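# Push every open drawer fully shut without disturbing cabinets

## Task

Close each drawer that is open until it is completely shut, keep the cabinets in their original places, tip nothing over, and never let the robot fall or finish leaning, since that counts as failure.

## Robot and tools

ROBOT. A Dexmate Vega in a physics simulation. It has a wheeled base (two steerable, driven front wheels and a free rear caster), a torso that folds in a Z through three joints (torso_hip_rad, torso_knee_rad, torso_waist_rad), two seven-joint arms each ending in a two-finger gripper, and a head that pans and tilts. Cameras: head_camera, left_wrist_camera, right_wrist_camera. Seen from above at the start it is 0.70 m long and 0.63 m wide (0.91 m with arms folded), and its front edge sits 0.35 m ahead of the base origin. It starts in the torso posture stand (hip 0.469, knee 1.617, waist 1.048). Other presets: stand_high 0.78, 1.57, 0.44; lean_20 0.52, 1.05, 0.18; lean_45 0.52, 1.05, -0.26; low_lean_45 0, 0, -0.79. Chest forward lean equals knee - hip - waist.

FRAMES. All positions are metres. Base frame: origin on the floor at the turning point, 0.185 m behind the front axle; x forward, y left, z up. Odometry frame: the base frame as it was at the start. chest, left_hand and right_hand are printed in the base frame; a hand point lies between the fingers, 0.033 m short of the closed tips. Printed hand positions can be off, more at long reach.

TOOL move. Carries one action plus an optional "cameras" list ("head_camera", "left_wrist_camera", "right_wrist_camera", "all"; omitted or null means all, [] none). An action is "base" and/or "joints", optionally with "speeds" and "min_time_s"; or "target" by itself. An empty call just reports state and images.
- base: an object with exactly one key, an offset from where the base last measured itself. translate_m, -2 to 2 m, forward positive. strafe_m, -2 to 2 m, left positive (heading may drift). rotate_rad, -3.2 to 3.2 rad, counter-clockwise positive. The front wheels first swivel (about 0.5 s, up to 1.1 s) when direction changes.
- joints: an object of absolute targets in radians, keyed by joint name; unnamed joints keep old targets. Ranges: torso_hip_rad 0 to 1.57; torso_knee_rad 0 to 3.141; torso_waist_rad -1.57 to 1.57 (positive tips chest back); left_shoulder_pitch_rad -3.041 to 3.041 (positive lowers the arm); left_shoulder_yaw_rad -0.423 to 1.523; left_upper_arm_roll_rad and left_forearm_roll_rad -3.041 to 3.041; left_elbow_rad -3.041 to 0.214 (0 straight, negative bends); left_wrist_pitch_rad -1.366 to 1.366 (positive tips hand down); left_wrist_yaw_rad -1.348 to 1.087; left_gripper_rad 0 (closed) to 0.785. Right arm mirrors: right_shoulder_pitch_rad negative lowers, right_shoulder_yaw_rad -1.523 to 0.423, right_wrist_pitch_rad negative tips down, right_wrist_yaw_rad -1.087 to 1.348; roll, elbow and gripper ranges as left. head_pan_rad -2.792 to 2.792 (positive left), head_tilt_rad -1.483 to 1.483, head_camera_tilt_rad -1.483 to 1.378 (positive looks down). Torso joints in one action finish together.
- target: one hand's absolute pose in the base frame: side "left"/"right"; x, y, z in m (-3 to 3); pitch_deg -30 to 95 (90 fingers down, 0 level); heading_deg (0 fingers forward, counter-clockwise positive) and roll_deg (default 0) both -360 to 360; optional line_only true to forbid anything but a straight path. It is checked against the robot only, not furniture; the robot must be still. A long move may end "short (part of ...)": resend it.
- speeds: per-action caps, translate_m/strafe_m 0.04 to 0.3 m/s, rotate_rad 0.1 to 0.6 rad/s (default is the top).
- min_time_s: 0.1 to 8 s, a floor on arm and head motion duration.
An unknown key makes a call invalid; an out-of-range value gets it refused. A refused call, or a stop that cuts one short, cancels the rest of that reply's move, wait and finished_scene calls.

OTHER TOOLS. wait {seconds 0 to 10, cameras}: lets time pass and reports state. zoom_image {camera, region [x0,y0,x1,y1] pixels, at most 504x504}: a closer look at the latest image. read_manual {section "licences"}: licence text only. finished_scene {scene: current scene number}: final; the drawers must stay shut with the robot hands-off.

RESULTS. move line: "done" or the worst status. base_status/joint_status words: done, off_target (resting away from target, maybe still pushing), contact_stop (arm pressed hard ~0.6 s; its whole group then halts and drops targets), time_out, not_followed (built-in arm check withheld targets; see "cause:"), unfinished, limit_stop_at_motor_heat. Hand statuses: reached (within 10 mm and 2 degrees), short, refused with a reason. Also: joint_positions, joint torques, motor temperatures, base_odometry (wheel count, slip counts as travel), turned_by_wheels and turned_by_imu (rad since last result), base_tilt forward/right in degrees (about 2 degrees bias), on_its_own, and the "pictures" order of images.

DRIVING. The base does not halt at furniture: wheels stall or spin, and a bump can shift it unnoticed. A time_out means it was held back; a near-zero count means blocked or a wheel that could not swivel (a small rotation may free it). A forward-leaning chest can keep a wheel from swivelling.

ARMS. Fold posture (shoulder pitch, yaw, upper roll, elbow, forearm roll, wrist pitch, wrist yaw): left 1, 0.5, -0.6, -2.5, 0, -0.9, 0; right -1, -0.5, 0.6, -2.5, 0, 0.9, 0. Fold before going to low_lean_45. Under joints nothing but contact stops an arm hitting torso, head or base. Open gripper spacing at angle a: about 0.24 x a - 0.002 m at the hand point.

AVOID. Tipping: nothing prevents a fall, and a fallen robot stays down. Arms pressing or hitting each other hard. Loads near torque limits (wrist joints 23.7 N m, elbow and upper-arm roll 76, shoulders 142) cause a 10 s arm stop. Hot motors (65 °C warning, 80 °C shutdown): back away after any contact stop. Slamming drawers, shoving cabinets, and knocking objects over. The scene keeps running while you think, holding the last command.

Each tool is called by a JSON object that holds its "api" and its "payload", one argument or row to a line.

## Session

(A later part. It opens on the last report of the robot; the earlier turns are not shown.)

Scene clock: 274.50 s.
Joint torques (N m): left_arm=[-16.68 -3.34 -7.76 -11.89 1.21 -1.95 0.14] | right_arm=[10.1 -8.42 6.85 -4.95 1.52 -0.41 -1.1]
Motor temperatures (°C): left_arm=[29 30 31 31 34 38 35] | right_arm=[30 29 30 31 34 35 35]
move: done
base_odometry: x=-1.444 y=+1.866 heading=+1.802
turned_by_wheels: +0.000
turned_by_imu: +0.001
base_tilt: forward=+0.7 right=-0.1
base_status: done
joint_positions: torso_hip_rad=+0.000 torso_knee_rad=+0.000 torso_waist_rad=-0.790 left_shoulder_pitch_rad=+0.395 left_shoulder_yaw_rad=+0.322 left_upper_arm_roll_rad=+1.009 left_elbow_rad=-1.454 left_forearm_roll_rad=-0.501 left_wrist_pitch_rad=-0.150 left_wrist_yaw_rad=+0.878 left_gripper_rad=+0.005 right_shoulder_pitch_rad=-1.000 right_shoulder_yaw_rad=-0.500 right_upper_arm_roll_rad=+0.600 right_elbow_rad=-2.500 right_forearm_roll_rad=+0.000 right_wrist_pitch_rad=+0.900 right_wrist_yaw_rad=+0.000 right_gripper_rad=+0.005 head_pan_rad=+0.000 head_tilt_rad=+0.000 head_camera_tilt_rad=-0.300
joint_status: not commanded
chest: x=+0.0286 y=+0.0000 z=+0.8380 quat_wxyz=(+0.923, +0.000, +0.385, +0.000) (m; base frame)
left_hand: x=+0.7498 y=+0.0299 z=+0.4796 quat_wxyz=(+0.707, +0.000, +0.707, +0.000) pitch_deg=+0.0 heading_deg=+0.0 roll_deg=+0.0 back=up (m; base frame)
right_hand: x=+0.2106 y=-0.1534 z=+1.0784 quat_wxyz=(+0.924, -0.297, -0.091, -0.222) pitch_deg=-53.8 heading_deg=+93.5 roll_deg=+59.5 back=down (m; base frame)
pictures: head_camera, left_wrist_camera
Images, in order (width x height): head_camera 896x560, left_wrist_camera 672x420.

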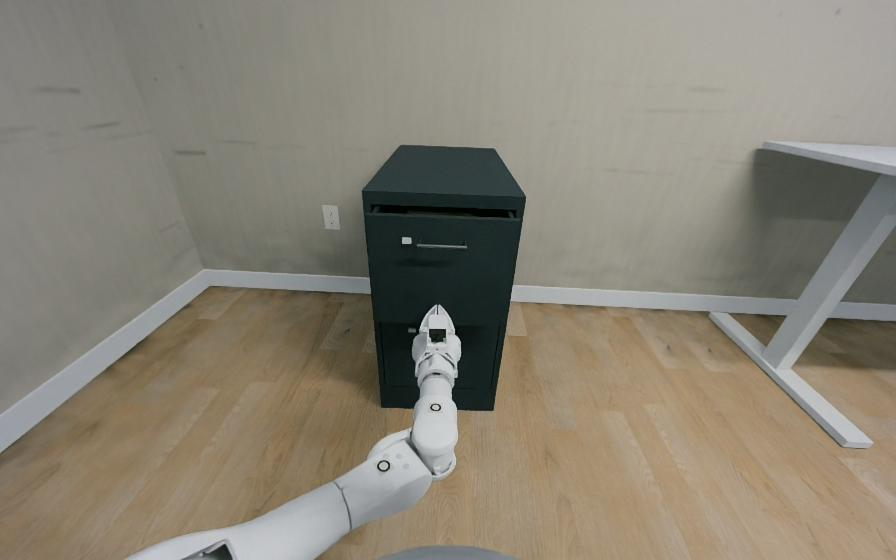

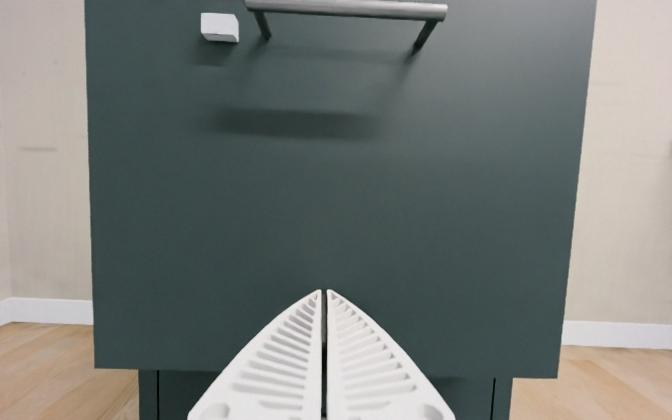

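{"api": "move", "payload": {
  "base": {"translate_m":0.035},
  "speeds": {"translate_m":0.05},
  "cameras": ["head_camera","left_wrist_camera"]
}}

{"api": "zoom_image", "payload": {
  "camera": "head_camera",
  "region": [350, 140, 540, 400]
}}

Scene clock: 279.70 s.
Joint torques (N m): left_arm=[-16.27 -3.99 -10.05 -13.49 0.57 -3.83 0.45] | right_arm=[9.28 -7.55 6.84 -4.49 1.49 -0.65 -1.23]
Motor temperatures (°C): left_arm=[29 30 31 31 34 38 35] | right_arm=[30 29 30 31 34 35 35]
move: done
base_odometry: x=-1.452 y=+1.900 heading=+1.802
turned_by_wheels: +0.000
turned_by_imu: +0.001
base_tilt: forward=+0.7 right=+0.0
base_status: done
joint_positions: torso_hip_rad=+0.000 torso_knee_rad=+0.000 torso_waist_rad=-0.790 left_shoulder_pitch_rad=+0.395 left_shoulder_yaw_rad=+0.322 left_upper_arm_roll_rad=+1.009 left_elbow_rad=-1.454 left_forearm_roll_rad=-0.501 left_wrist_pitch_rad=-0.150 left_wrist_yaw_rad=+0.878 left_gripper_rad=+0.005 right_shoulder_pitch_rad=-1.000 right_shoulder_yaw_rad=-0.500 right_upper_arm_roll_rad=+0.600 right_elbow_rad=-2.500 right_forearm_roll_rad=+0.000 right_wrist_pitch_rad=+0.900 right_wrist_yaw_rad=+0.000 right_gripper_rad=+0.005 head_pan_rad=+0.000 head_tilt_rad=+0.000 head_camera_tilt_rad=-0.300
joint_status: not commanded
chest: x=+0.0286 y=+0.0000 z=+0.8380 quat_wxyz=(+0.923, +0.000, +0.385, +0.000) (m; base frame)
left_hand: x=+0.7498 y=+0.0299 z=+0.4796 quat_wxyz=(+0.707, +0.000, +0.707, +0.000) pitch_deg=+0.0 heading_deg=+0.0 roll_deg=+0.0 back=up (m; base frame)
right_hand: x=+0.2106 y=-0.1534 z=+1.0784 quat_wxyz=(+0.924, -0.297, -0.091, -0.222) pitch_deg=-53.8 heading_deg=+93.5 roll_deg=+59.5 back=down (m; base frame)
pictures: head_camera, left_wrist_camera
Images, in order (width x height): head_camera 896x560, left_wrist_camera 672x420.

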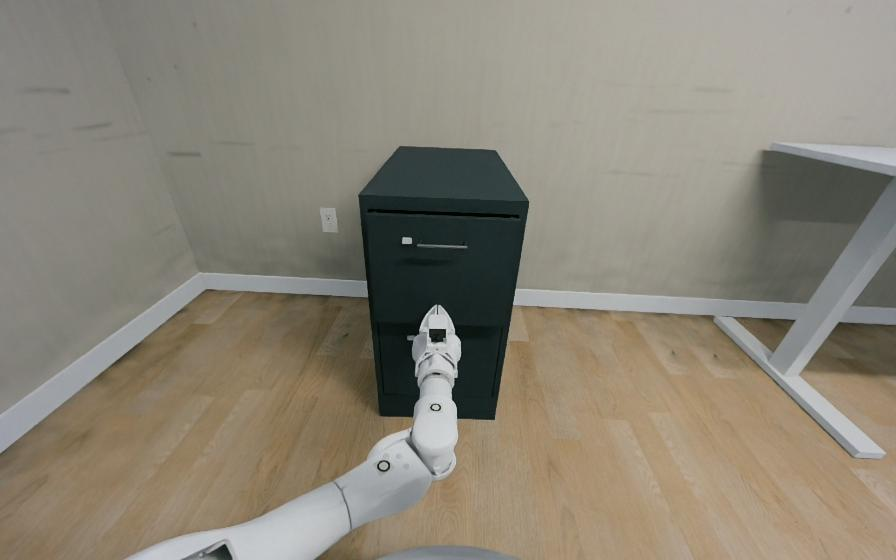

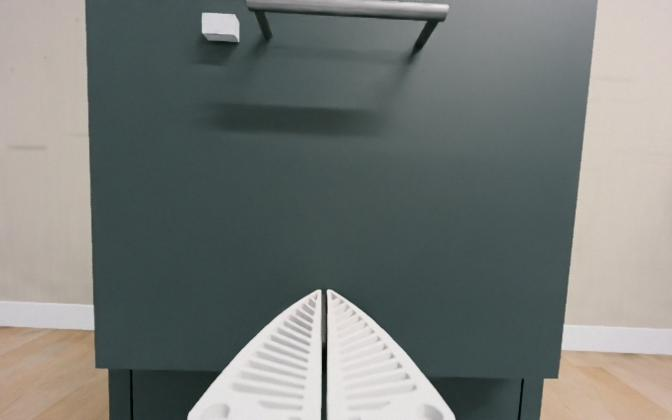

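Scaled by 1.938 from the camera's 896x560 image, which has a finer 960x600 frame.

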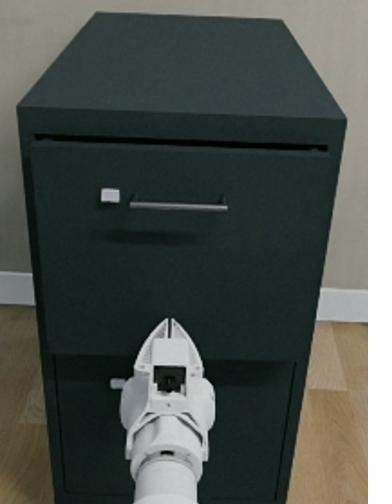

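{"api": "move", "payload": {
  "base": {"translate_m":0.015},
  "speeds": {"translate_m":0.05},
  "cameras": ["head_camera","left_wrist_camera"]
}}

{"api": "zoom_image", "payload": {
  "camera": "head_camera",
  "region": [350, 140, 540, 400]
}}

Scene clock: 287.00 s.
Joint torques (N m): left_arm=[-14.39 -4.75 -8.76 -12.1 0.66 -2.71 -0.05] | right_arm=[9.86 -7.87 6.95 -4.76 1.49 -0.9 -1.24]
Motor temperatures (°C): left_arm=[29 30 31 31 34 38 35] | right_arm=[30 29 30 31 34 35 35]
move: done
base_odometry: x=-1.456 y=+1.915 heading=+1.802
turned_by_wheels: +0.000
turned_by_imu: +0.001
base_tilt: forward=+0.7 right=+0.0
base_status: done
joint_positions: torso_hip_rad=+0.000 torso_knee_rad=+0.000 torso_waist_rad=-0.790 left_shoulder_pitch_rad=+0.395 left_shoulder_yaw_rad=+0.322 left_upper_arm_roll_rad=+1.009 left_elbow_rad=-1.454 left_forearm_roll_rad=-0.501 left_wrist_pitch_rad=-0.150 left_wrist_yaw_rad=+0.878 left_gripper_rad=+0.005 right_shoulder_pitch_rad=-1.000 right_shoulder_yaw_rad=-0.500 right_upper_arm_roll_rad=+0.600 right_elbow_rad=-2.500 right_forearm_roll_rad=+0.000 right_wrist_pitch_rad=+0.900 right_wrist_yaw_rad=+0.000 right_gripper_rad=+0.005 head_pan_rad=+0.000 head_tilt_rad=+0.000 head_camera_tilt_rad=-0.300
joint_status: not commanded
chest: x=+0.0286 y=+0.0000 z=+0.8380 quat_wxyz=(+0.923, +0.000, +0.385, +0.000) (m; base frame)
left_hand: x=+0.7498 y=+0.0299 z=+0.4796 quat_wxyz=(+0.707, +0.000, +0.707, +0.000) pitch_deg=+0.0 heading_deg=+0.0 roll_deg=+0.0 back=up (m; base frame)
right_hand: x=+0.2106 y=-0.1534 z=+1.0784 quat_wxyz=(+0.924, -0.297, -0.091, -0.222) pitch_deg=-53.8 heading_deg=+93.5 roll_deg=+59.5 back=down (m; base frame)
pictures: head_camera, left_wrist_camera
Images, in order (width x height): head_camera 896x560, left_wrist_camera 672x420.

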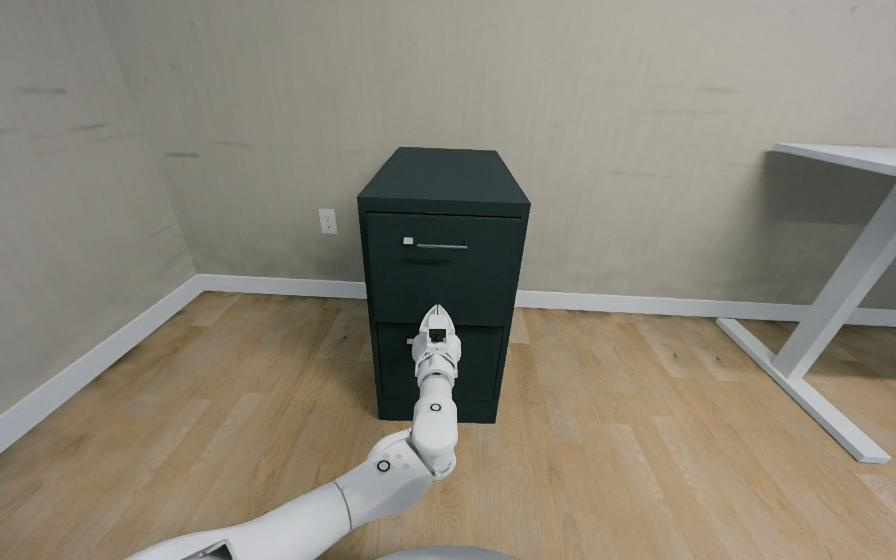

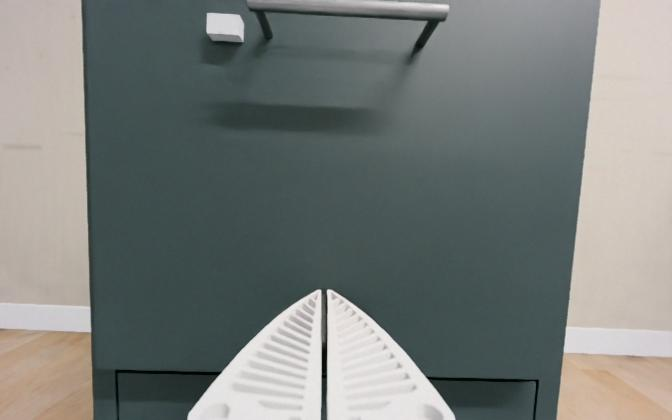

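Scaled by 1.938 from the camera's 896x560 image, which has a finer 960x600 frame.

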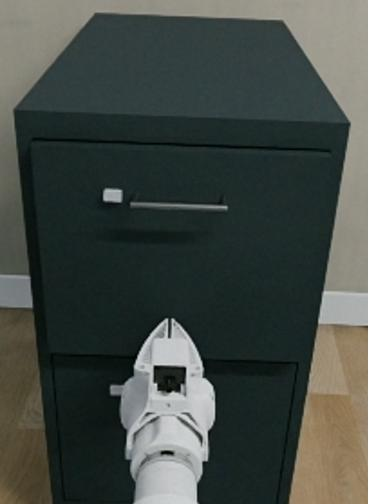

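Nearly flush; continue until fingers bend.

{"api": "move", "payload": {
  "base": {"translate_m":0.01},
  "speeds": {"translate_m":0.05},
  "cameras": ["head_camera","left_wrist_camera"]
}}

Scene clock: 290.03 s.
Joint torques (N m): left_arm=[-17.17 -3.96 -11.67 -12.16 0.8 -2.76 0.12] | right_arm=[10.55 -7.14 6.71 -4.65 1.47 -1.1 -1.21]
Motor temperatures (°C): left_arm=[29 30 31 31 34 38 35] | right_arm=[30 29 30 31 34 35 35]
move: done
base_odometry: x=-1.458 y=+1.924 heading=+1.803
turned_by_wheels: +0.000
turned_by_imu: +0.001
base_tilt: forward=+0.7 right=-0.1
base_status: done
joint_positions: torso_hip_rad=+0.000 torso_knee_rad=+0.000 torso_waist_rad=-0.790 left_shoulder_pitch_rad=+0.395 left_shoulder_yaw_rad=+0.322 left_upper_arm_roll_rad=+1.009 left_elbow_rad=-1.454 left_forearm_roll_rad=-0.501 left_wrist_pitch_rad=-0.150 left_wrist_yaw_rad=+0.878 left_gripper_rad=+0.005 right_shoulder_pitch_rad=-1.000 right_shoulder_yaw_rad=-0.500 right_upper_arm_roll_rad=+0.600 right_elbow_rad=-2.500 right_forearm_roll_rad=+0.000 right_wrist_pitch_rad=+0.900 right_wrist_yaw_rad=+0.000 right_gripper_rad=+0.005 head_pan_rad=+0.000 head_tilt_rad=+0.000 head_camera_tilt_rad=-0.300
joint_status: not commanded
chest: x=+0.0286 y=+0.0000 z=+0.8380 quat_wxyz=(+0.923, +0.000, +0.385, +0.000) (m; base frame)
left_hand: x=+0.7498 y=+0.0299 z=+0.4796 quat_wxyz=(+0.707, +0.000, +0.707, +0.000) pitch_deg=+0.0 heading_deg=+0.0 roll_deg=+0.0 back=up (m; base frame)
right_hand: x=+0.2106 y=-0.1534 z=+1.0784 quat_wxyz=(+0.924, -0.297, -0.091, -0.222) pitch_deg=-53.8 heading_deg=+93.5 roll_deg=+59.5 back=down (m; base frame)
pictures: head_camera, left_wrist_camera
Images, in order (width x height): head_camera 896x560, left_wrist_camera 672x420.

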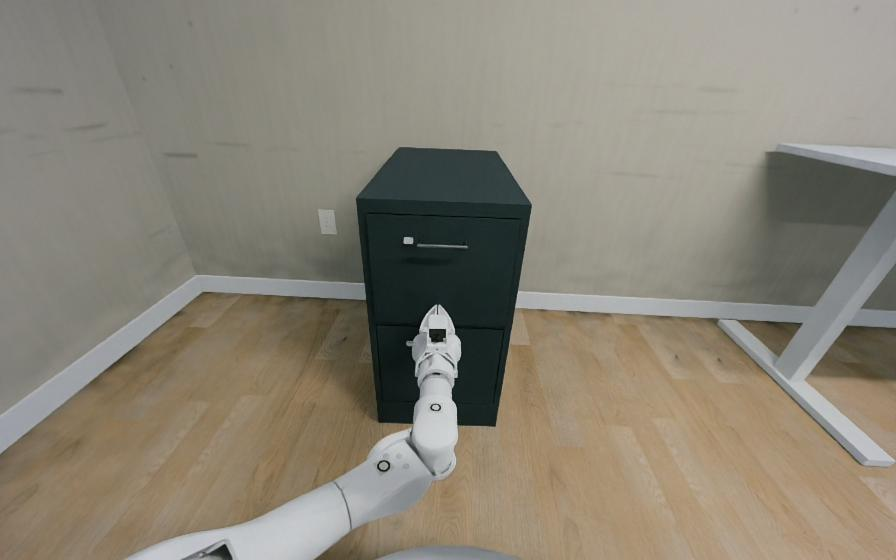

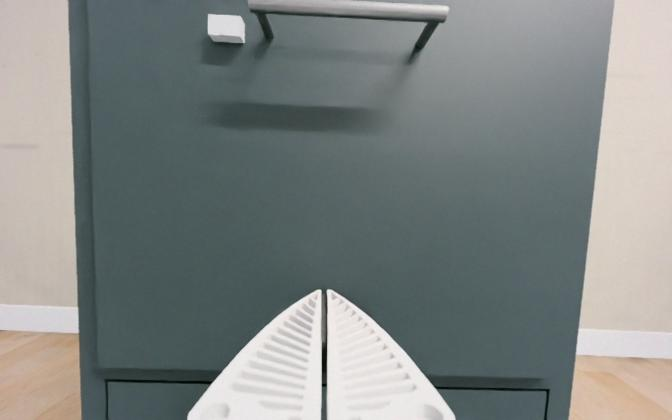

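{"api": "move", "payload": {
  "base": {"translate_m":0.01},
  "speeds": {"translate_m":0.05},
  "cameras": ["head_camera","left_wrist_camera"]
}}

{"api": "zoom_image", "payload": {
  "camera": "head_camera",
  "region": [350, 140, 540, 400]
}}

Scene clock: 294.73 s.
Joint torques (N m): left_arm=[-18.73 -2.99 -9.21 -13.25 0.92 -2.8 0.01] | right_arm=[10.29 -7.57 6.69 -5.32 1.55 -1.01 -1.22]
Motor temperatures (°C): left_arm=[29 30 31 31 34 38 35] | right_arm=[30 29 30 31 34 34 35]
move: done
base_odometry: x=-1.460 y=+1.934 heading=+1.803
turned_by_wheels: +0.000
turned_by_imu: +0.001
base_tilt: forward=+0.7 right=+0.0
base_status: done
joint_positions: torso_hip_rad=+0.000 torso_knee_rad=+0.000 torso_waist_rad=-0.790 left_shoulder_pitch_rad=+0.395 left_shoulder_yaw_rad=+0.322 left_upper_arm_roll_rad=+1.009 left_elbow_rad=-1.454 left_forearm_roll_rad=-0.501 left_wrist_pitch_rad=-0.150 left_wrist_yaw_rad=+0.878 left_gripper_rad=+0.005 right_shoulder_pitch_rad=-1.000 right_shoulder_yaw_rad=-0.500 right_upper_arm_roll_rad=+0.600 right_elbow_rad=-2.500 right_forearm_roll_rad=+0.000 right_wrist_pitch_rad=+0.900 right_wrist_yaw_rad=+0.000 right_gripper_rad=+0.005 head_pan_rad=+0.000 head_tilt_rad=+0.000 head_camera_tilt_rad=-0.300
joint_status: not commanded
chest: x=+0.0286 y=+0.0000 z=+0.8380 quat_wxyz=(+0.923, +0.000, +0.385, +0.000) (m; base frame)
left_hand: x=+0.7498 y=+0.0299 z=+0.4796 quat_wxyz=(+0.707, +0.000, +0.707, +0.000) pitch_deg=+0.0 heading_deg=+0.0 roll_deg=+0.0 back=up (m; base frame)
right_hand: x=+0.2106 y=-0.1534 z=+1.0784 quat_wxyz=(+0.924, -0.297, -0.091, -0.222) pitch_deg=-53.8 heading_deg=+93.5 roll_deg=+59.5 back=down (m; base frame)
pictures: head_camera, left_wrist_camera
Images, in order (width x height): head_camera 896x560, left_wrist_camera 672x420.

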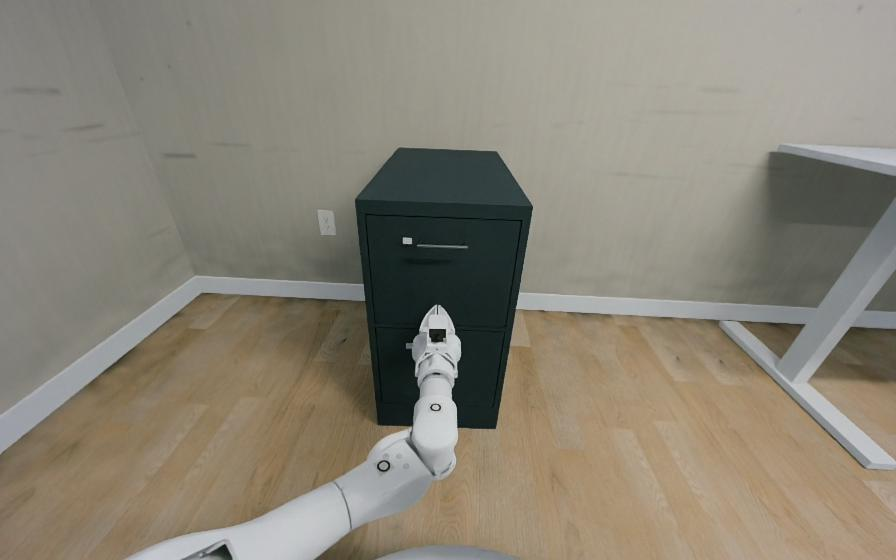

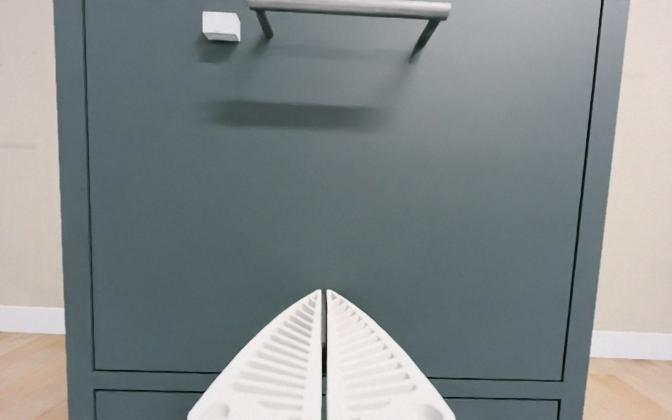

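Scaled by 1.938 from the camera's 896x560 image, which has a finer 960x600 frame.

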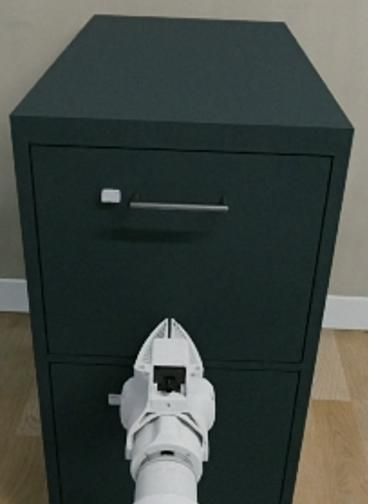

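Flush; one small confirming push.

{"api": "move", "payload": {
  "base": {"translate_m":0.012},
  "speeds": {"translate_m":0.05},
  "cameras": ["head_camera","left_wrist_camera"]
}}

Scene clock: 298.07 s.
Joint torques (N m): left_arm=[-29.19 -4.58 -23.51 -9.85 1.18 -1.56 -2.01] | right_arm=[10.4 -8.16 6.68 -4.51 1.47 -0.91 -1.17]
Motor temperatures (°C): left_arm=[30 30 31 31 34 38 35] | right_arm=[30 29 30 31 34 34 35]
move: done
base_odometry: x=-1.463 y=+1.946 heading=+1.803
turned_by_wheels: +0.000
turned_by_imu: +0.001
base_tilt: forward=+0.7 right=+0.0
base_status: done
joint_positions: torso_hip_rad=+0.000 torso_knee_rad=+0.000 torso_waist_rad=-0.790 left_shoulder_pitch_rad=+0.396 left_shoulder_yaw_rad=+0.322 left_upper_arm_roll_rad=+1.010 left_elbow_rad=-1.455 left_forearm_roll_rad=-0.501 left_wrist_pitch_rad=-0.150 left_wrist_yaw_rad=+0.878 left_gripper_rad=+0.005 right_shoulder_pitch_rad=-1.000 right_shoulder_yaw_rad=-0.500 right_upper_arm_roll_rad=+0.600 right_elbow_rad=-2.500 right_forearm_roll_rad=+0.000 right_wrist_pitch_rad=+0.900 right_wrist_yaw_rad=+0.000 right_gripper_rad=+0.005 head_pan_rad=+0.000 head_tilt_rad=+0.000 head_camera_tilt_rad=-0.300
joint_status: not commanded
chest: x=+0.0286 y=+0.0000 z=+0.8380 quat_wxyz=(+0.923, +0.000, +0.385, +0.000) (m; base frame)
left_hand: x=+0.7494 y=+0.0296 z=+0.4789 quat_wxyz=(+0.707, +0.000, +0.708, +0.000) pitch_deg=+0.1 heading_deg=+0.0 roll_deg=+0.0 back=up (m; base frame)
right_hand: x=+0.2106 y=-0.1534 z=+1.0784 quat_wxyz=(+0.924, -0.297, -0.091, -0.222) pitch_deg=-53.8 heading_deg=+93.5 roll_deg=+59.5 back=down (m; base frame)
pictures: head_camera, left_wrist_camera
Images, in order (width x height): head_camera 896x560, left_wrist_camera 672x420.

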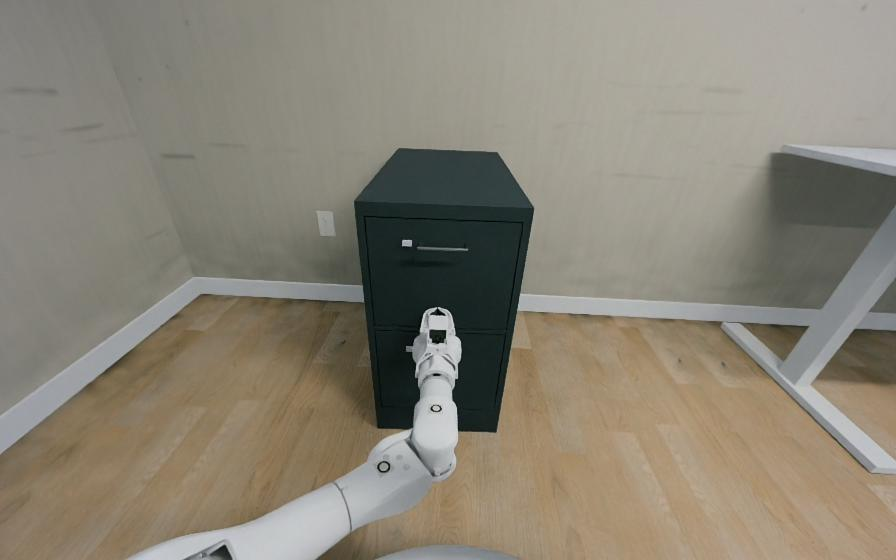

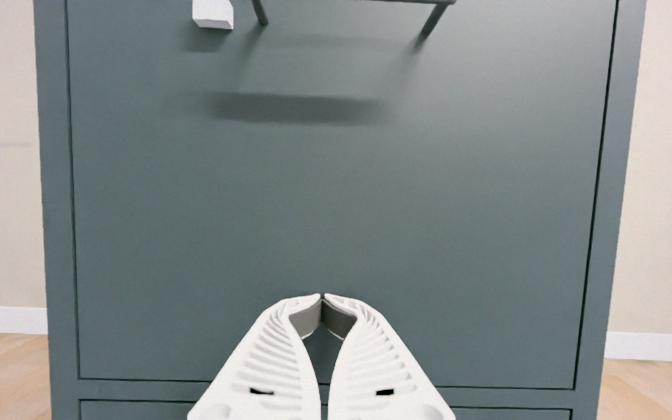

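{"api": "move", "payload": {
  "base": {"translate_m":-0.7},
  "cameras": []
}}

{"api": "move", "payload": {
  "joints": {"torso_hip_rad":0,"torso_knee_rad":0.8,"torso_waist_rad":0.45,"head_camera_tilt_rad":0.1,"left_shoulder_pitch_rad":1,"left_shoulder_yaw_rad":0.5,"left_upper_arm_roll_rad":-0.6,"left_elbow_rad":-2.5,"left_forearm_roll_rad":0,"left_wrist_pitch_rad":-0.9,"left_wrist_yaw_rad":0},
  "base": {"rotate_rad":1.45},
  "cameras": ["head_camera"]
}}

Scene clock: 307.90 s.
Joint torques (N m): left_arm=[-15.91 -3.38 -8.66 -10.99 1.01 -2.02 -0.4] | right_arm=[9.66 -8.23 6.57 -5.23 1.58 -0.07 -1.24]
Motor temperatures (°C): left_arm=[30 30 31 31 34 38 35] | right_arm=[30 29 30 31 34 34 35]
move: done
base_odometry: x=-1.301 y=+1.265 heading=+1.803
turned_by_wheels: +0.000
turned_by_imu: +0.002
base_tilt: forward=+0.6 right=-0.1
base_status: done
joint_positions: torso_hip_rad=+0.000 torso_knee_rad=+0.000 torso_waist_rad=-0.790 left_shoulder_pitch_rad=+0.395 left_shoulder_yaw_rad=+0.322 left_upper_arm_roll_rad=+1.009 left_elbow_rad=-1.454 left_forearm_roll_rad=-0.501 left_wrist_pitch_rad=-0.150 left_wrist_yaw_rad=+0.878 left_gripper_rad=+0.005 right_shoulder_pitch_rad=-1.000 right_shoulder_yaw_rad=-0.500 right_upper_arm_roll_rad=+0.600 right_elbow_rad=-2.500 right_forearm_roll_rad=+0.000 right_wrist_pitch_rad=+0.900 right_wrist_yaw_rad=+0.000 right_gripper_rad=+0.005 head_pan_rad=+0.000 head_tilt_rad=+0.000 head_camera_tilt_rad=-0.300
joint_status: not commanded
chest: x=+0.0286 y=+0.0000 z=+0.8380 quat_wxyz=(+0.923, +0.000, +0.385, +0.000) (m; base frame)
left_hand: x=+0.7498 y=+0.0300 z=+0.4796 quat_wxyz=(+0.707, +0.000, +0.707, +0.000) pitch_deg=+0.0 heading_deg=+0.0 roll_deg=+0.0 back=up (m; base frame)
right_hand: x=+0.2106 y=-0.1534 z=+1.0784 quat_wxyz=(+0.924, -0.297, -0.091, -0.222) pitch_deg=-53.8 heading_deg=+93.5 roll_deg=+59.5 back=down (m; base frame)
pictures: none
No camera images: "cameras" was empty.

Scene clock: 314.80 s.
Joint torques (N m): left_arm=[-3.27 9.64 -5.43 -2 0.35 1.07 0.37] | right_arm=[12.21 -7.57 5.02 -1.74 1.03 -1.67 -0.86]
Motor temperatures (°C): left_arm=[30 30 31 31 34 38 35] | right_arm=[30 29 30 31 34 35 35]
move: done
base_odometry: x=-1.300 y=+1.265 heading=-3.028
turned_by_wheels: +1.452
turned_by_imu: +1.426
base_tilt: forward=+0.7 right=+0.0
base_status: done
joint_positions: torso_hip_rad=+0.000 torso_knee_rad=+0.800 torso_waist_rad=+0.450 left_shoulder_pitch_rad=+0.997 left_shoulder_yaw_rad=+0.499 left_upper_arm_roll_rad=-0.594 left_elbow_rad=-2.496 left_forearm_roll_rad=-0.002 left_wrist_pitch_rad=-0.897 left_wrist_yaw_rad=+0.004 left_gripper_rad=+0.005 right_shoulder_pitch_rad=-1.000 right_shoulder_yaw_rad=-0.500 right_upper_arm_roll_rad=+0.600 right_elbow_rad=-2.500 right_forearm_roll_rad=+0.000 right_wrist_pitch_rad=+0.900 right_wrist_yaw_rad=+0.000 right_gripper_rad=+0.005 head_pan_rad=+0.000 head_tilt_rad=+0.000 head_camera_tilt_rad=+0.100
joint_status: all done
chest: x=+0.0446 y=+0.0000 z=+1.1836 quat_wxyz=(+0.985, +0.000, +0.174, +0.000) (m; base frame)
left_hand: x=+0.1080 y=+0.1562 z=+1.4808 quat_wxyz=(+0.885, +0.238, -0.289, +0.279) pitch_deg=-46.1 heading_deg=-123.0 roll_deg=-22.0 back=down (m; base frame)
right_hand: x=+0.1068 y=-0.1534 z=+1.4786 quat_wxyz=(+0.882, -0.242, -0.290, -0.282) pitch_deg=-45.6 heading_deg=+122.5 roll_deg=+22.1 back=down (m; base frame)
pictures: head_camera
Images, in order (width x height): head_camera 896x560.

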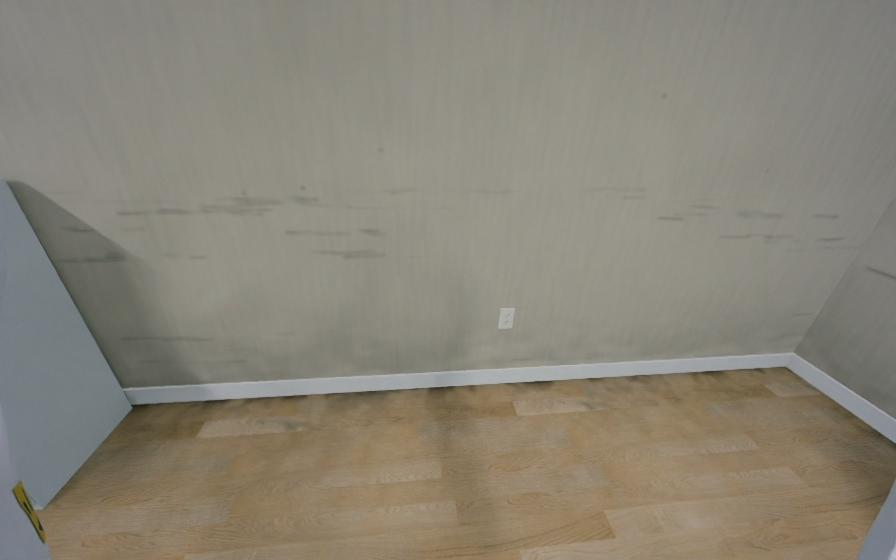

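{"api": "move", "payload": {
  "base": {"translate_m":-0.7},
  "cameras": []
}}

{"api": "move", "payload": {
  "base": {"rotate_rad":0.085},
  "joints": {"head_pan_rad":0.9},
  "cameras": ["head_camera"]
}}

Scene clock: 328.60 s.
Joint torques (N m): left_arm=[-0.64 7.58 -3.18 -2.87 -0.48 0.92 0.36] | right_arm=[12.35 -7.84 4.86 -1.92 1.07 -2.28 -0.76]
Motor temperatures (°C): left_arm=[29 30 31 31 34 38 35] | right_arm=[30 29 30 31 34 35 35]
move: done
base_odometry: x=-0.604 y=+1.347 heading=-3.027
turned_by_wheels: +0.001
turned_by_imu: +0.002
base_tilt: forward=+0.7 right=-0.1
base_status: done
joint_positions: torso_hip_rad=+0.000 torso_knee_rad=+0.800 torso_waist_rad=+0.450 left_shoulder_pitch_rad=+1.000 left_shoulder_yaw_rad=+0.500 left_upper_arm_roll_rad=-0.600 left_elbow_rad=-2.500 left_forearm_roll_rad=+0.000 left_wrist_pitch_rad=-0.900 left_wrist_yaw_rad=+0.000 left_gripper_rad=+0.005 right_shoulder_pitch_rad=-1.000 right_shoulder_yaw_rad=-0.500 right_upper_arm_roll_rad=+0.600 right_elbow_rad=-2.500 right_forearm_roll_rad=+0.000 right_wrist_pitch_rad=+0.900 right_wrist_yaw_rad=+0.000 right_gripper_rad=+0.005 head_pan_rad=+0.000 head_tilt_rad=+0.000 head_camera_tilt_rad=+0.100
joint_status: not commanded
chest: x=+0.0446 y=+0.0000 z=+1.1836 quat_wxyz=(+0.985, +0.000, +0.174, +0.000) (m; base frame)
left_hand: x=+0.1066 y=+0.1532 z=+1.4786 quat_wxyz=(+0.882, +0.242, -0.291, +0.282) pitch_deg=-45.6 heading_deg=-122.6 roll_deg=-22.0 back=down (m; base frame)
right_hand: x=+0.1068 y=-0.1534 z=+1.4787 quat_wxyz=(+0.882, -0.242, -0.291, -0.282) pitch_deg=-45.6 heading_deg=+122.5 roll_deg=+22.1 back=down (m; base frame)
pictures: none
No camera images: "cameras" was empty.

Scene clock: 330.07 s.
Joint torques (N m): left_arm=[-1.83 6.67 -6.41 -1.71 -0.56 0.88 0.47] | right_arm=[12.27 -7.34 4.8 -2.88 0.96 -1.77 -0.8]
Motor temperatures (°C): left_arm=[29 30 31 31 34 38 35] | right_arm=[30 29 30 31 34 35 35]
move: done
base_odometry: x=-0.604 y=+1.348 heading=-2.942
turned_by_wheels: +0.085
turned_by_imu: +0.085
base_tilt: forward=+0.7 right=-0.1
base_status: done
joint_positions: torso_hip_rad=+0.000 torso_knee_rad=+0.800 torso_waist_rad=+0.450 left_shoulder_pitch_rad=+1.000 left_shoulder_yaw_rad=+0.500 left_upper_arm_roll_rad=-0.600 left_elbow_rad=-2.500 left_forearm_roll_rad=+0.000 left_wrist_pitch_rad=-0.900 left_wrist_yaw_rad=+0.000 left_gripper_rad=+0.005 right_shoulder_pitch_rad=-1.000 right_shoulder_yaw_rad=-0.500 right_upper_arm_roll_rad=+0.600 right_elbow_rad=-2.500 right_forearm_roll_rad=+0.000 right_wrist_pitch_rad=+0.900 right_wrist_yaw_rad=+0.000 right_gripper_rad=+0.005 head_pan_rad=+0.900 head_tilt_rad=+0.000 head_camera_tilt_rad=+0.100
joint_status: all done
chest: x=+0.0446 y=+0.0000 z=+1.1836 quat_wxyz=(+0.985, +0.000, +0.174, +0.000) (m; base frame)
left_hand: x=+0.1066 y=+0.1532 z=+1.4786 quat_wxyz=(+0.882, +0.242, -0.291, +0.282) pitch_deg=-45.6 heading_deg=-122.6 roll_deg=-22.0 back=down (m; base frame)
right_hand: x=+0.1068 y=-0.1534 z=+1.4787 quat_wxyz=(+0.882, -0.242, -0.291, -0.282) pitch_deg=-45.6 heading_deg=+122.5 roll_deg=+22.1 back=down (m; base frame)
pictures: head_camera
Images, in order (width x height): head_camera 896x560.

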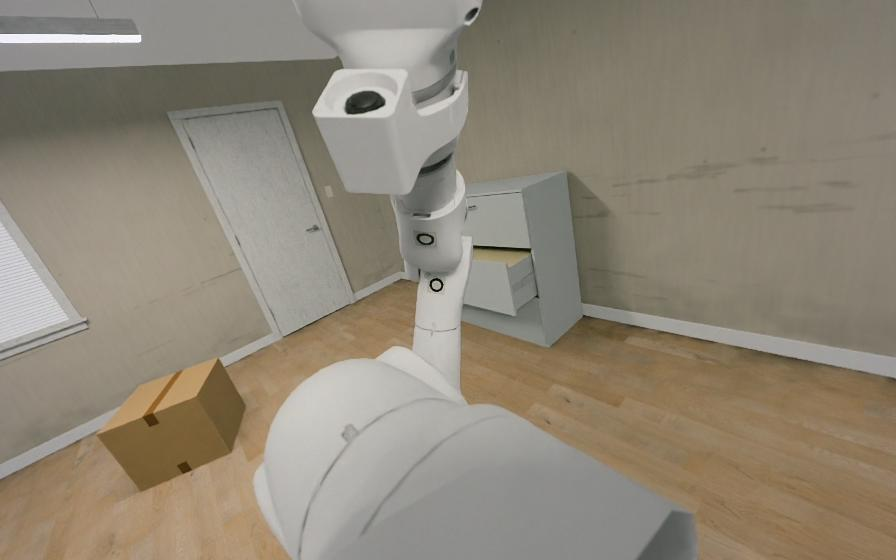

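{"api": "move", "payload": {
  "base": {"strafe_m":1.1},
  "joints": {"head_pan_rad":0},
  "cameras": ["head_camera"]
}}

Scene clock: 338.97 s.
Joint torques (N m): left_arm=[-2.22 6.72 -3.31 -2.18 -0.67 1.7 0.23] | right_arm=[11.98 -7.8 4.9 -1.92 1.04 -1.54 -0.65]
Motor temperatures (°C): left_arm=[29 30 31 30 34 38 35] | right_arm=[30 29 30 31 34 35 35]
move: done
base_odometry: x=-0.375 y=+0.275 heading=-2.926
turned_by_wheels: +0.016
turned_by_imu: +0.008
base_tilt: forward=+0.7 right=-0.1
base_status: done
joint_positions: torso_hip_rad=+0.000 torso_knee_rad=+0.800 torso_waist_rad=+0.450 left_shoulder_pitch_rad=+1.000 left_shoulder_yaw_rad=+0.500 left_upper_arm_roll_rad=-0.600 left_elbow_rad=-2.500 left_forearm_roll_rad=+0.000 left_wrist_pitch_rad=-0.900 left_wrist_yaw_rad=+0.000 left_gripper_rad=+0.005 right_shoulder_pitch_rad=-1.000 right_shoulder_yaw_rad=-0.500 right_upper_arm_roll_rad=+0.600 right_elbow_rad=-2.500 right_forearm_roll_rad=+0.000 right_wrist_pitch_rad=+0.900 right_wrist_yaw_rad=+0.000 right_gripper_rad=+0.005 head_pan_rad=+0.000 head_tilt_rad=+0.000 head_camera_tilt_rad=+0.100
joint_status: all done
chest: x=+0.0446 y=+0.0000 z=+1.1836 quat_wxyz=(+0.985, +0.000, +0.174, +0.000) (m; base frame)
left_hand: x=+0.1066 y=+0.1532 z=+1.4786 quat_wxyz=(+0.882, +0.242, -0.291, +0.282) pitch_deg=-45.6 heading_deg=-122.5 roll_deg=-22.0 back=down (m; base frame)
right_hand: x=+0.1067 y=-0.1534 z=+1.4787 quat_wxyz=(+0.882, -0.242, -0.291, -0.282) pitch_deg=-45.6 heading_deg=+122.5 roll_deg=+22.1 back=down (m; base frame)
pictures: head_camera
Images, in order (width x height): head_camera 896x560.

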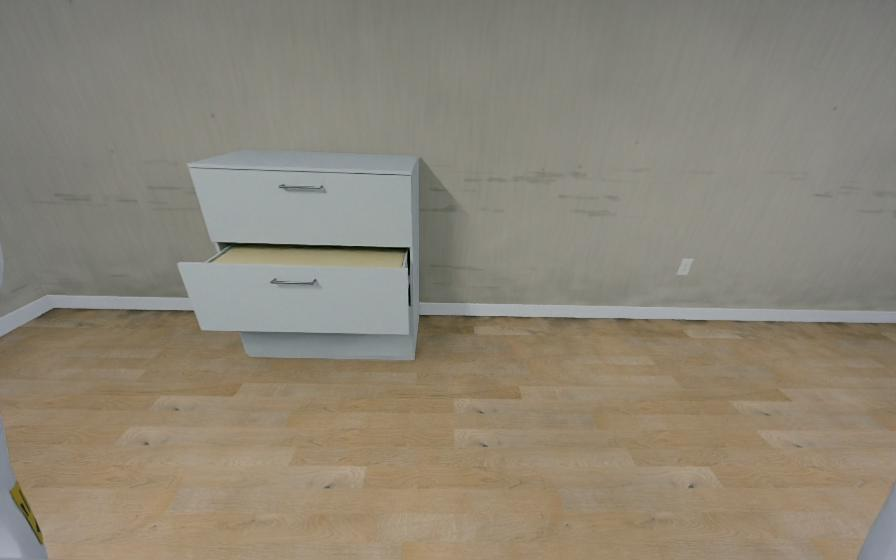

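{"api": "move", "payload": {
  "base": {"strafe_m":0.62},
  "joints": {"torso_hip_rad":0,"torso_knee_rad":0,"torso_waist_rad":-0.79,"head_camera_tilt_rad":-0.3},
  "cameras": []
}}

{"api": "move", "payload": {
  "base": {"rotate_rad":-0.045},
  "cameras": []
}}

{"api": "move", "payload": {
  "target": {"side":"left","x":0.75,"y":0.05,"z":0.47,"pitch_deg":0,"heading_deg":0},
  "cameras": ["head_camera","left_wrist_camera"]
}}

Scene clock: 358.20 s.
Joint torques (N m): left_arm=[-1.87 6.83 -5.96 -3.31 -0.4 1.4 0.54] | right_arm=[9.46 -7.21 6.84 -4.27 1.52 -1.34 -1.12]
Motor temperatures (°C): left_arm=[28 30 31 30 34 38 35] | right_arm=[30 29 30 31 34 35 35]
move: done
base_odometry: x=-0.238 y=-0.328 heading=-2.917
turned_by_wheels: +0.009
turned_by_imu: +0.005
base_tilt: forward=+0.7 right=-0.1
base_status: done
joint_positions: torso_hip_rad=+0.000 torso_knee_rad=+0.000 torso_waist_rad=-0.790 left_shoulder_pitch_rad=+1.000 left_shoulder_yaw_rad=+0.500 left_upper_arm_roll_rad=-0.600 left_elbow_rad=-2.500 left_forearm_roll_rad=+0.000 left_wrist_pitch_rad=-0.900 left_wrist_yaw_rad=+0.000 left_gripper_rad=+0.005 right_shoulder_pitch_rad=-1.000 right_shoulder_yaw_rad=-0.500 right_upper_arm_roll_rad=+0.600 right_elbow_rad=-2.500 right_forearm_roll_rad=+0.000 right_wrist_pitch_rad=+0.900 right_wrist_yaw_rad=+0.000 right_gripper_rad=+0.005 head_pan_rad=+0.000 head_tilt_rad=+0.000 head_camera_tilt_rad=-0.300
joint_status: all done
chest: x=+0.0286 y=+0.0000 z=+0.8380 quat_wxyz=(+0.923, +0.000, +0.385, +0.000) (m; base frame)
left_hand: x=+0.2104 y=+0.1532 z=+1.0784 quat_wxyz=(+0.924, +0.297, -0.091, +0.222) pitch_deg=-53.8 heading_deg=-93.5 roll_deg=-59.4 back=down (m; base frame)
right_hand: x=+0.2105 y=-0.1534 z=+1.0784 quat_wxyz=(+0.924, -0.297, -0.091, -0.222) pitch_deg=-53.8 heading_deg=+93.5 roll_deg=+59.5 back=down (m; base frame)
pictures: none
No camera images: "cameras" was empty.

Scene clock: 359.37 s.
Joint torques (N m): left_arm=[-1.42 7.52 -6.06 -5 -1.26 0.35 1.11] | right_arm=[10.59 -7.25 6.7 -5.23 1.51 -1.13 -1.19]
Motor temperatures (°C): left_arm=[28 30 31 30 34 38 35] | right_arm=[30 29 30 31 34 35 35]
move: done
base_odometry: x=-0.238 y=-0.328 heading=-2.962
turned_by_wheels: -0.045
turned_by_imu: -0.044
base_tilt: forward=+0.7 right=-0.1
base_status: done
joint_positions: torso_hip_rad=+0.000 torso_knee_rad=+0.000 torso_waist_rad=-0.790 left_shoulder_pitch_rad=+1.000 left_shoulder_yaw_rad=+0.500 left_upper_arm_roll_rad=-0.600 left_elbow_rad=-2.500 left_forearm_roll_rad=+0.000 left_wrist_pitch_rad=-0.900 left_wrist_yaw_rad=+0.000 left_gripper_rad=+0.005 right_shoulder_pitch_rad=-1.000 right_shoulder_yaw_rad=-0.500 right_upper_arm_roll_rad=+0.600 right_elbow_rad=-2.500 right_forearm_roll_rad=+0.000 right_wrist_pitch_rad=+0.900 right_wrist_yaw_rad=+0.000 right_gripper_rad=+0.005 head_pan_rad=+0.000 head_tilt_rad=+0.000 head_camera_tilt_rad=-0.300
joint_status: not commanded
chest: x=+0.0286 y=+0.0000 z=+0.8380 quat_wxyz=(+0.923, +0.000, +0.385, +0.000) (m; base frame)
left_hand: x=+0.2105 y=+0.1532 z=+1.0784 quat_wxyz=(+0.924, +0.297, -0.091, +0.222) pitch_deg=-53.7 heading_deg=-93.5 roll_deg=-59.4 back=down (m; base frame)
right_hand: x=+0.2105 y=-0.1534 z=+1.0784 quat_wxyz=(+0.924, -0.297, -0.091, -0.222) pitch_deg=-53.8 heading_deg=+93.5 roll_deg=+59.5 back=down (m; base frame)
pictures: none
No camera images: "cameras" was empty.

Scene clock: 366.30 s.
Joint torques (N m): left_arm=[-18.07 -3.67 -3.33 -12.06 0.95 -2.95 0.26] | right_arm=[11.15 -8.19 6.7 -4.41 1.54 -0.96 -1.12]
Motor temperatures (°C): left_arm=[28 30 31 30 34 38 35] | right_arm=[30 29 30 31 34 35 35]
move: done
base_odometry: x=-0.238 y=-0.328 heading=-2.962
turned_by_wheels: +0.000
turned_by_imu: +0.001
base_tilt: forward=+0.6 right=-0.1
base_status: not commanded
joint_positions: torso_hip_rad=+0.000 torso_knee_rad=+0.000 torso_waist_rad=-0.790 left_shoulder_pitch_rad=+0.411 left_shoulder_yaw_rad=+0.364 left_upper_arm_roll_rad=+0.997 left_elbow_rad=-1.454 left_forearm_roll_rad=-0.515 left_wrist_pitch_rad=-0.192 left_wrist_yaw_rad=+0.849 left_gripper_rad=+0.005 right_shoulder_pitch_rad=-1.000 right_shoulder_yaw_rad=-0.500 right_upper_arm_roll_rad=+0.600 right_elbow_rad=-2.500 right_forearm_roll_rad=+0.000 right_wrist_pitch_rad=+0.900 right_wrist_yaw_rad=+0.000 right_gripper_rad=+0.005 head_pan_rad=+0.000 head_tilt_rad=+0.000 head_camera_tilt_rad=-0.300
joint_status: not commanded
chest: x=+0.0286 y=+0.0000 z=+0.8380 quat_wxyz=(+0.923, +0.000, +0.385, +0.000) (m; base frame)
left_hand: x=+0.7505 y=+0.0509 z=+0.4730 quat_wxyz=(+0.709, -0.002, +0.705, -0.002) pitch_deg=-0.3 heading_deg=+0.0 roll_deg=-0.3 back=up (m; base frame)
left_hand_status: reached (checked arc [a long move], planned for 5.3 s): 3 mm and 0.4 deg off.
right_hand: x=+0.2105 y=-0.1534 z=+1.0784 quat_wxyz=(+0.924, -0.297, -0.091, -0.222) pitch_deg=-53.8 heading_deg=+93.5 roll_deg=+59.5 back=down (m; base frame)
pictures: head_camera, left_wrist_camera
Images, in order (width x height): head_camera 896x560, left_wrist_camera 672x420.

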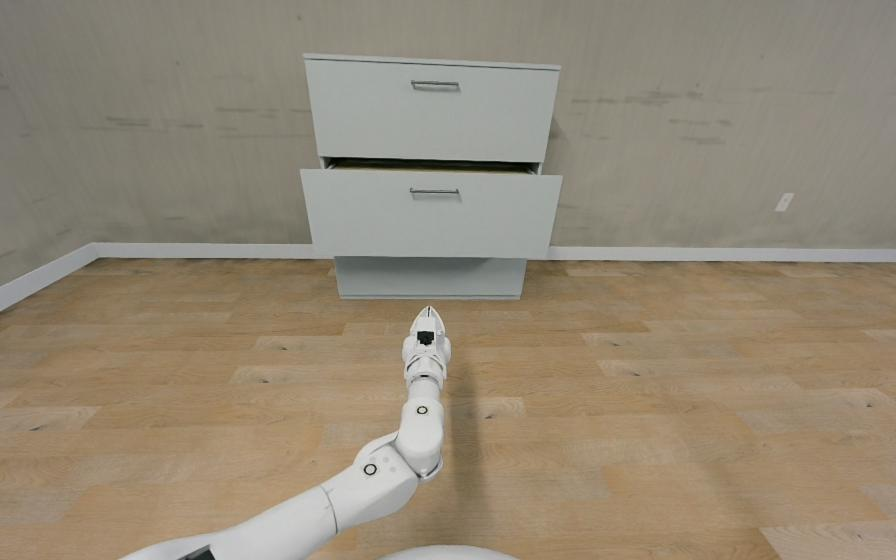

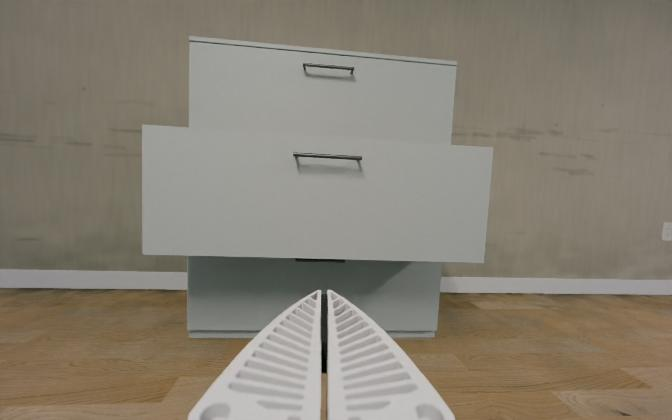

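{"api": "move", "payload": {
  "base": {"rotate_rad":0.08},
  "cameras": []
}}

{"api": "move", "payload": {
  "base": {"strafe_m":-0.1},
  "cameras": ["head_camera","left_wrist_camera"]
}}

{"api": "zoom_image", "payload": {
  "camera": "head_camera",
  "region": [280, 20, 580, 320]
}}

Scene clock: 374.13 s.
Joint torques (N m): left_arm=[-16.88 -2.96 -4.34 -10.22 1.29 -1.77 -0.01] | right_arm=[9.8 -7.95 6.37 -4.53 1.53 -1.12 -1.18]
Motor temperatures (°C): left_arm=[29 30 31 30 34 38 35] | right_arm=[30 29 30 31 34 35 35]
move: done
base_odometry: x=-0.238 y=-0.328 heading=-2.882
turned_by_wheels: +0.080
turned_by_imu: +0.079
base_tilt: forward=+0.7 right=-0.1
base_status: done
joint_positions: torso_hip_rad=+0.000 torso_knee_rad=+0.000 torso_waist_rad=-0.790 left_shoulder_pitch_rad=+0.408 left_shoulder_yaw_rad=+0.364 left_upper_arm_roll_rad=+1.003 left_elbow_rad=-1.450 left_forearm_roll_rad=-0.517 left_wrist_pitch_rad=-0.189 left_wrist_yaw_rad=+0.853 left_gripper_rad=+0.005 right_shoulder_pitch_rad=-1.000 right_shoulder_yaw_rad=-0.500 right_upper_arm_roll_rad=+0.600 right_elbow_rad=-2.500 right_forearm_roll_rad=+0.000 right_wrist_pitch_rad=+0.900 right_wrist_yaw_rad=+0.000 right_gripper_rad=+0.005 head_pan_rad=+0.000 head_tilt_rad=+0.000 head_camera_tilt_rad=-0.300
joint_status: not commanded
chest: x=+0.0286 y=+0.0000 z=+0.8380 quat_wxyz=(+0.923, +0.000, +0.385, +0.000) (m; base frame)
left_hand: x=+0.7499 y=+0.0501 z=+0.4697 quat_wxyz=(+0.707, +0.000, +0.707, +0.000) pitch_deg=+0.0 heading_deg=+0.0 roll_deg=+0.0 back=up (m; base frame)
right_hand: x=+0.2105 y=-0.1534 z=+1.0784 quat_wxyz=(+0.924, -0.297, -0.091, -0.222) pitch_deg=-53.8 heading_deg=+93.5 roll_deg=+59.5 back=down (m; base frame)
pictures: none
No camera images: "cameras" was empty.

Scene clock: 376.20 s.
Joint torques (N m): left_arm=[-16.37 -3.82 -4.94 -10.91 1.1 -1.89 0.47] | right_arm=[10.54 -7.67 6.76 -4.63 1.49 -1.29 -1]
Motor temperatures (°C): left_arm=[29 30 31 30 34 38 35] | right_arm=[30 29 30 31 34 35 35]
move: done
base_odometry: x=-0.264 y=-0.232 heading=-2.884
turned_by_wheels: -0.002
turned_by_imu: +0.000
base_tilt: forward=+0.7 right=+0.0
base_status: done
joint_positions: torso_hip_rad=+0.000 torso_knee_rad=+0.000 torso_waist_rad=-0.790 left_shoulder_pitch_rad=+0.408 left_shoulder_yaw_rad=+0.364 left_upper_arm_roll_rad=+1.003 left_elbow_rad=-1.450 left_forearm_roll_rad=-0.517 left_wrist_pitch_rad=-0.189 left_wrist_yaw_rad=+0.853 left_gripper_rad=+0.005 right_shoulder_pitch_rad=-1.000 right_shoulder_yaw_rad=-0.500 right_upper_arm_roll_rad=+0.600 right_elbow_rad=-2.500 right_forearm_roll_rad=+0.000 right_wrist_pitch_rad=+0.900 right_wrist_yaw_rad=+0.000 right_gripper_rad=+0.005 head_pan_rad=+0.000 head_tilt_rad=+0.000 head_camera_tilt_rad=-0.300
joint_status: not commanded
chest: x=+0.0286 y=+0.0000 z=+0.8380 quat_wxyz=(+0.923, +0.000, +0.385, +0.000) (m; base frame)
left_hand: x=+0.7499 y=+0.0501 z=+0.4697 quat_wxyz=(+0.707, +0.000, +0.707, +0.000) pitch_deg=+0.0 heading_deg=+0.0 roll_deg=+0.0 back=up (m; base frame)
right_hand: x=+0.2106 y=-0.1534 z=+1.0784 quat_wxyz=(+0.924, -0.297, -0.091, -0.222) pitch_deg=-53.8 heading_deg=+93.5 roll_deg=+59.5 back=down (m; base frame)
pictures: head_camera, left_wrist_camera
Images, in order (width x height): head_camera 896x560, left_wrist_camera 672x420.

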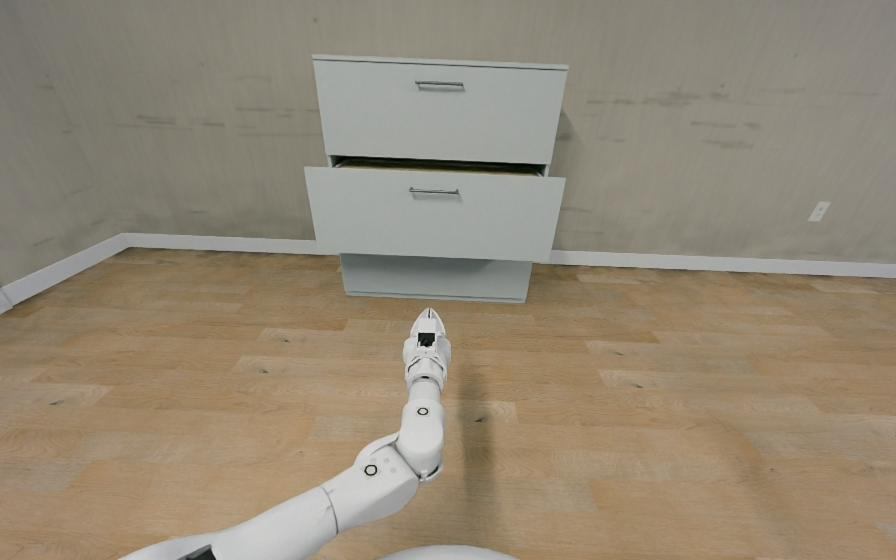

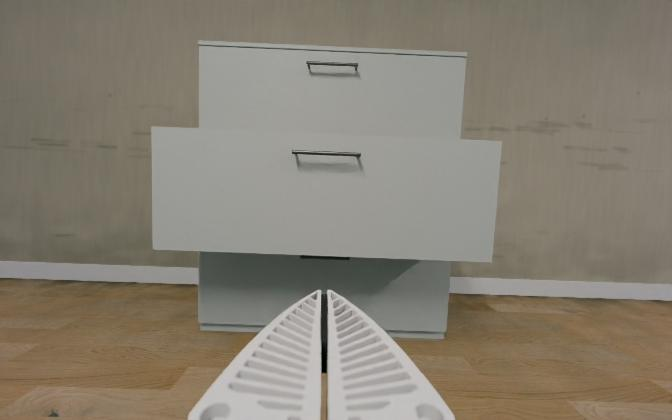

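Scaled by 1.680 from the camera's 896x560 image, which has a finer 960x600 frame.

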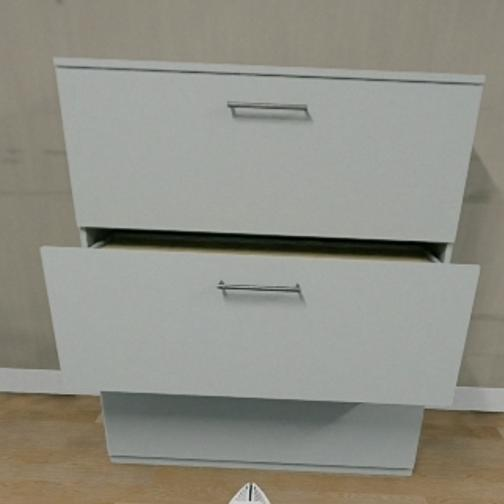

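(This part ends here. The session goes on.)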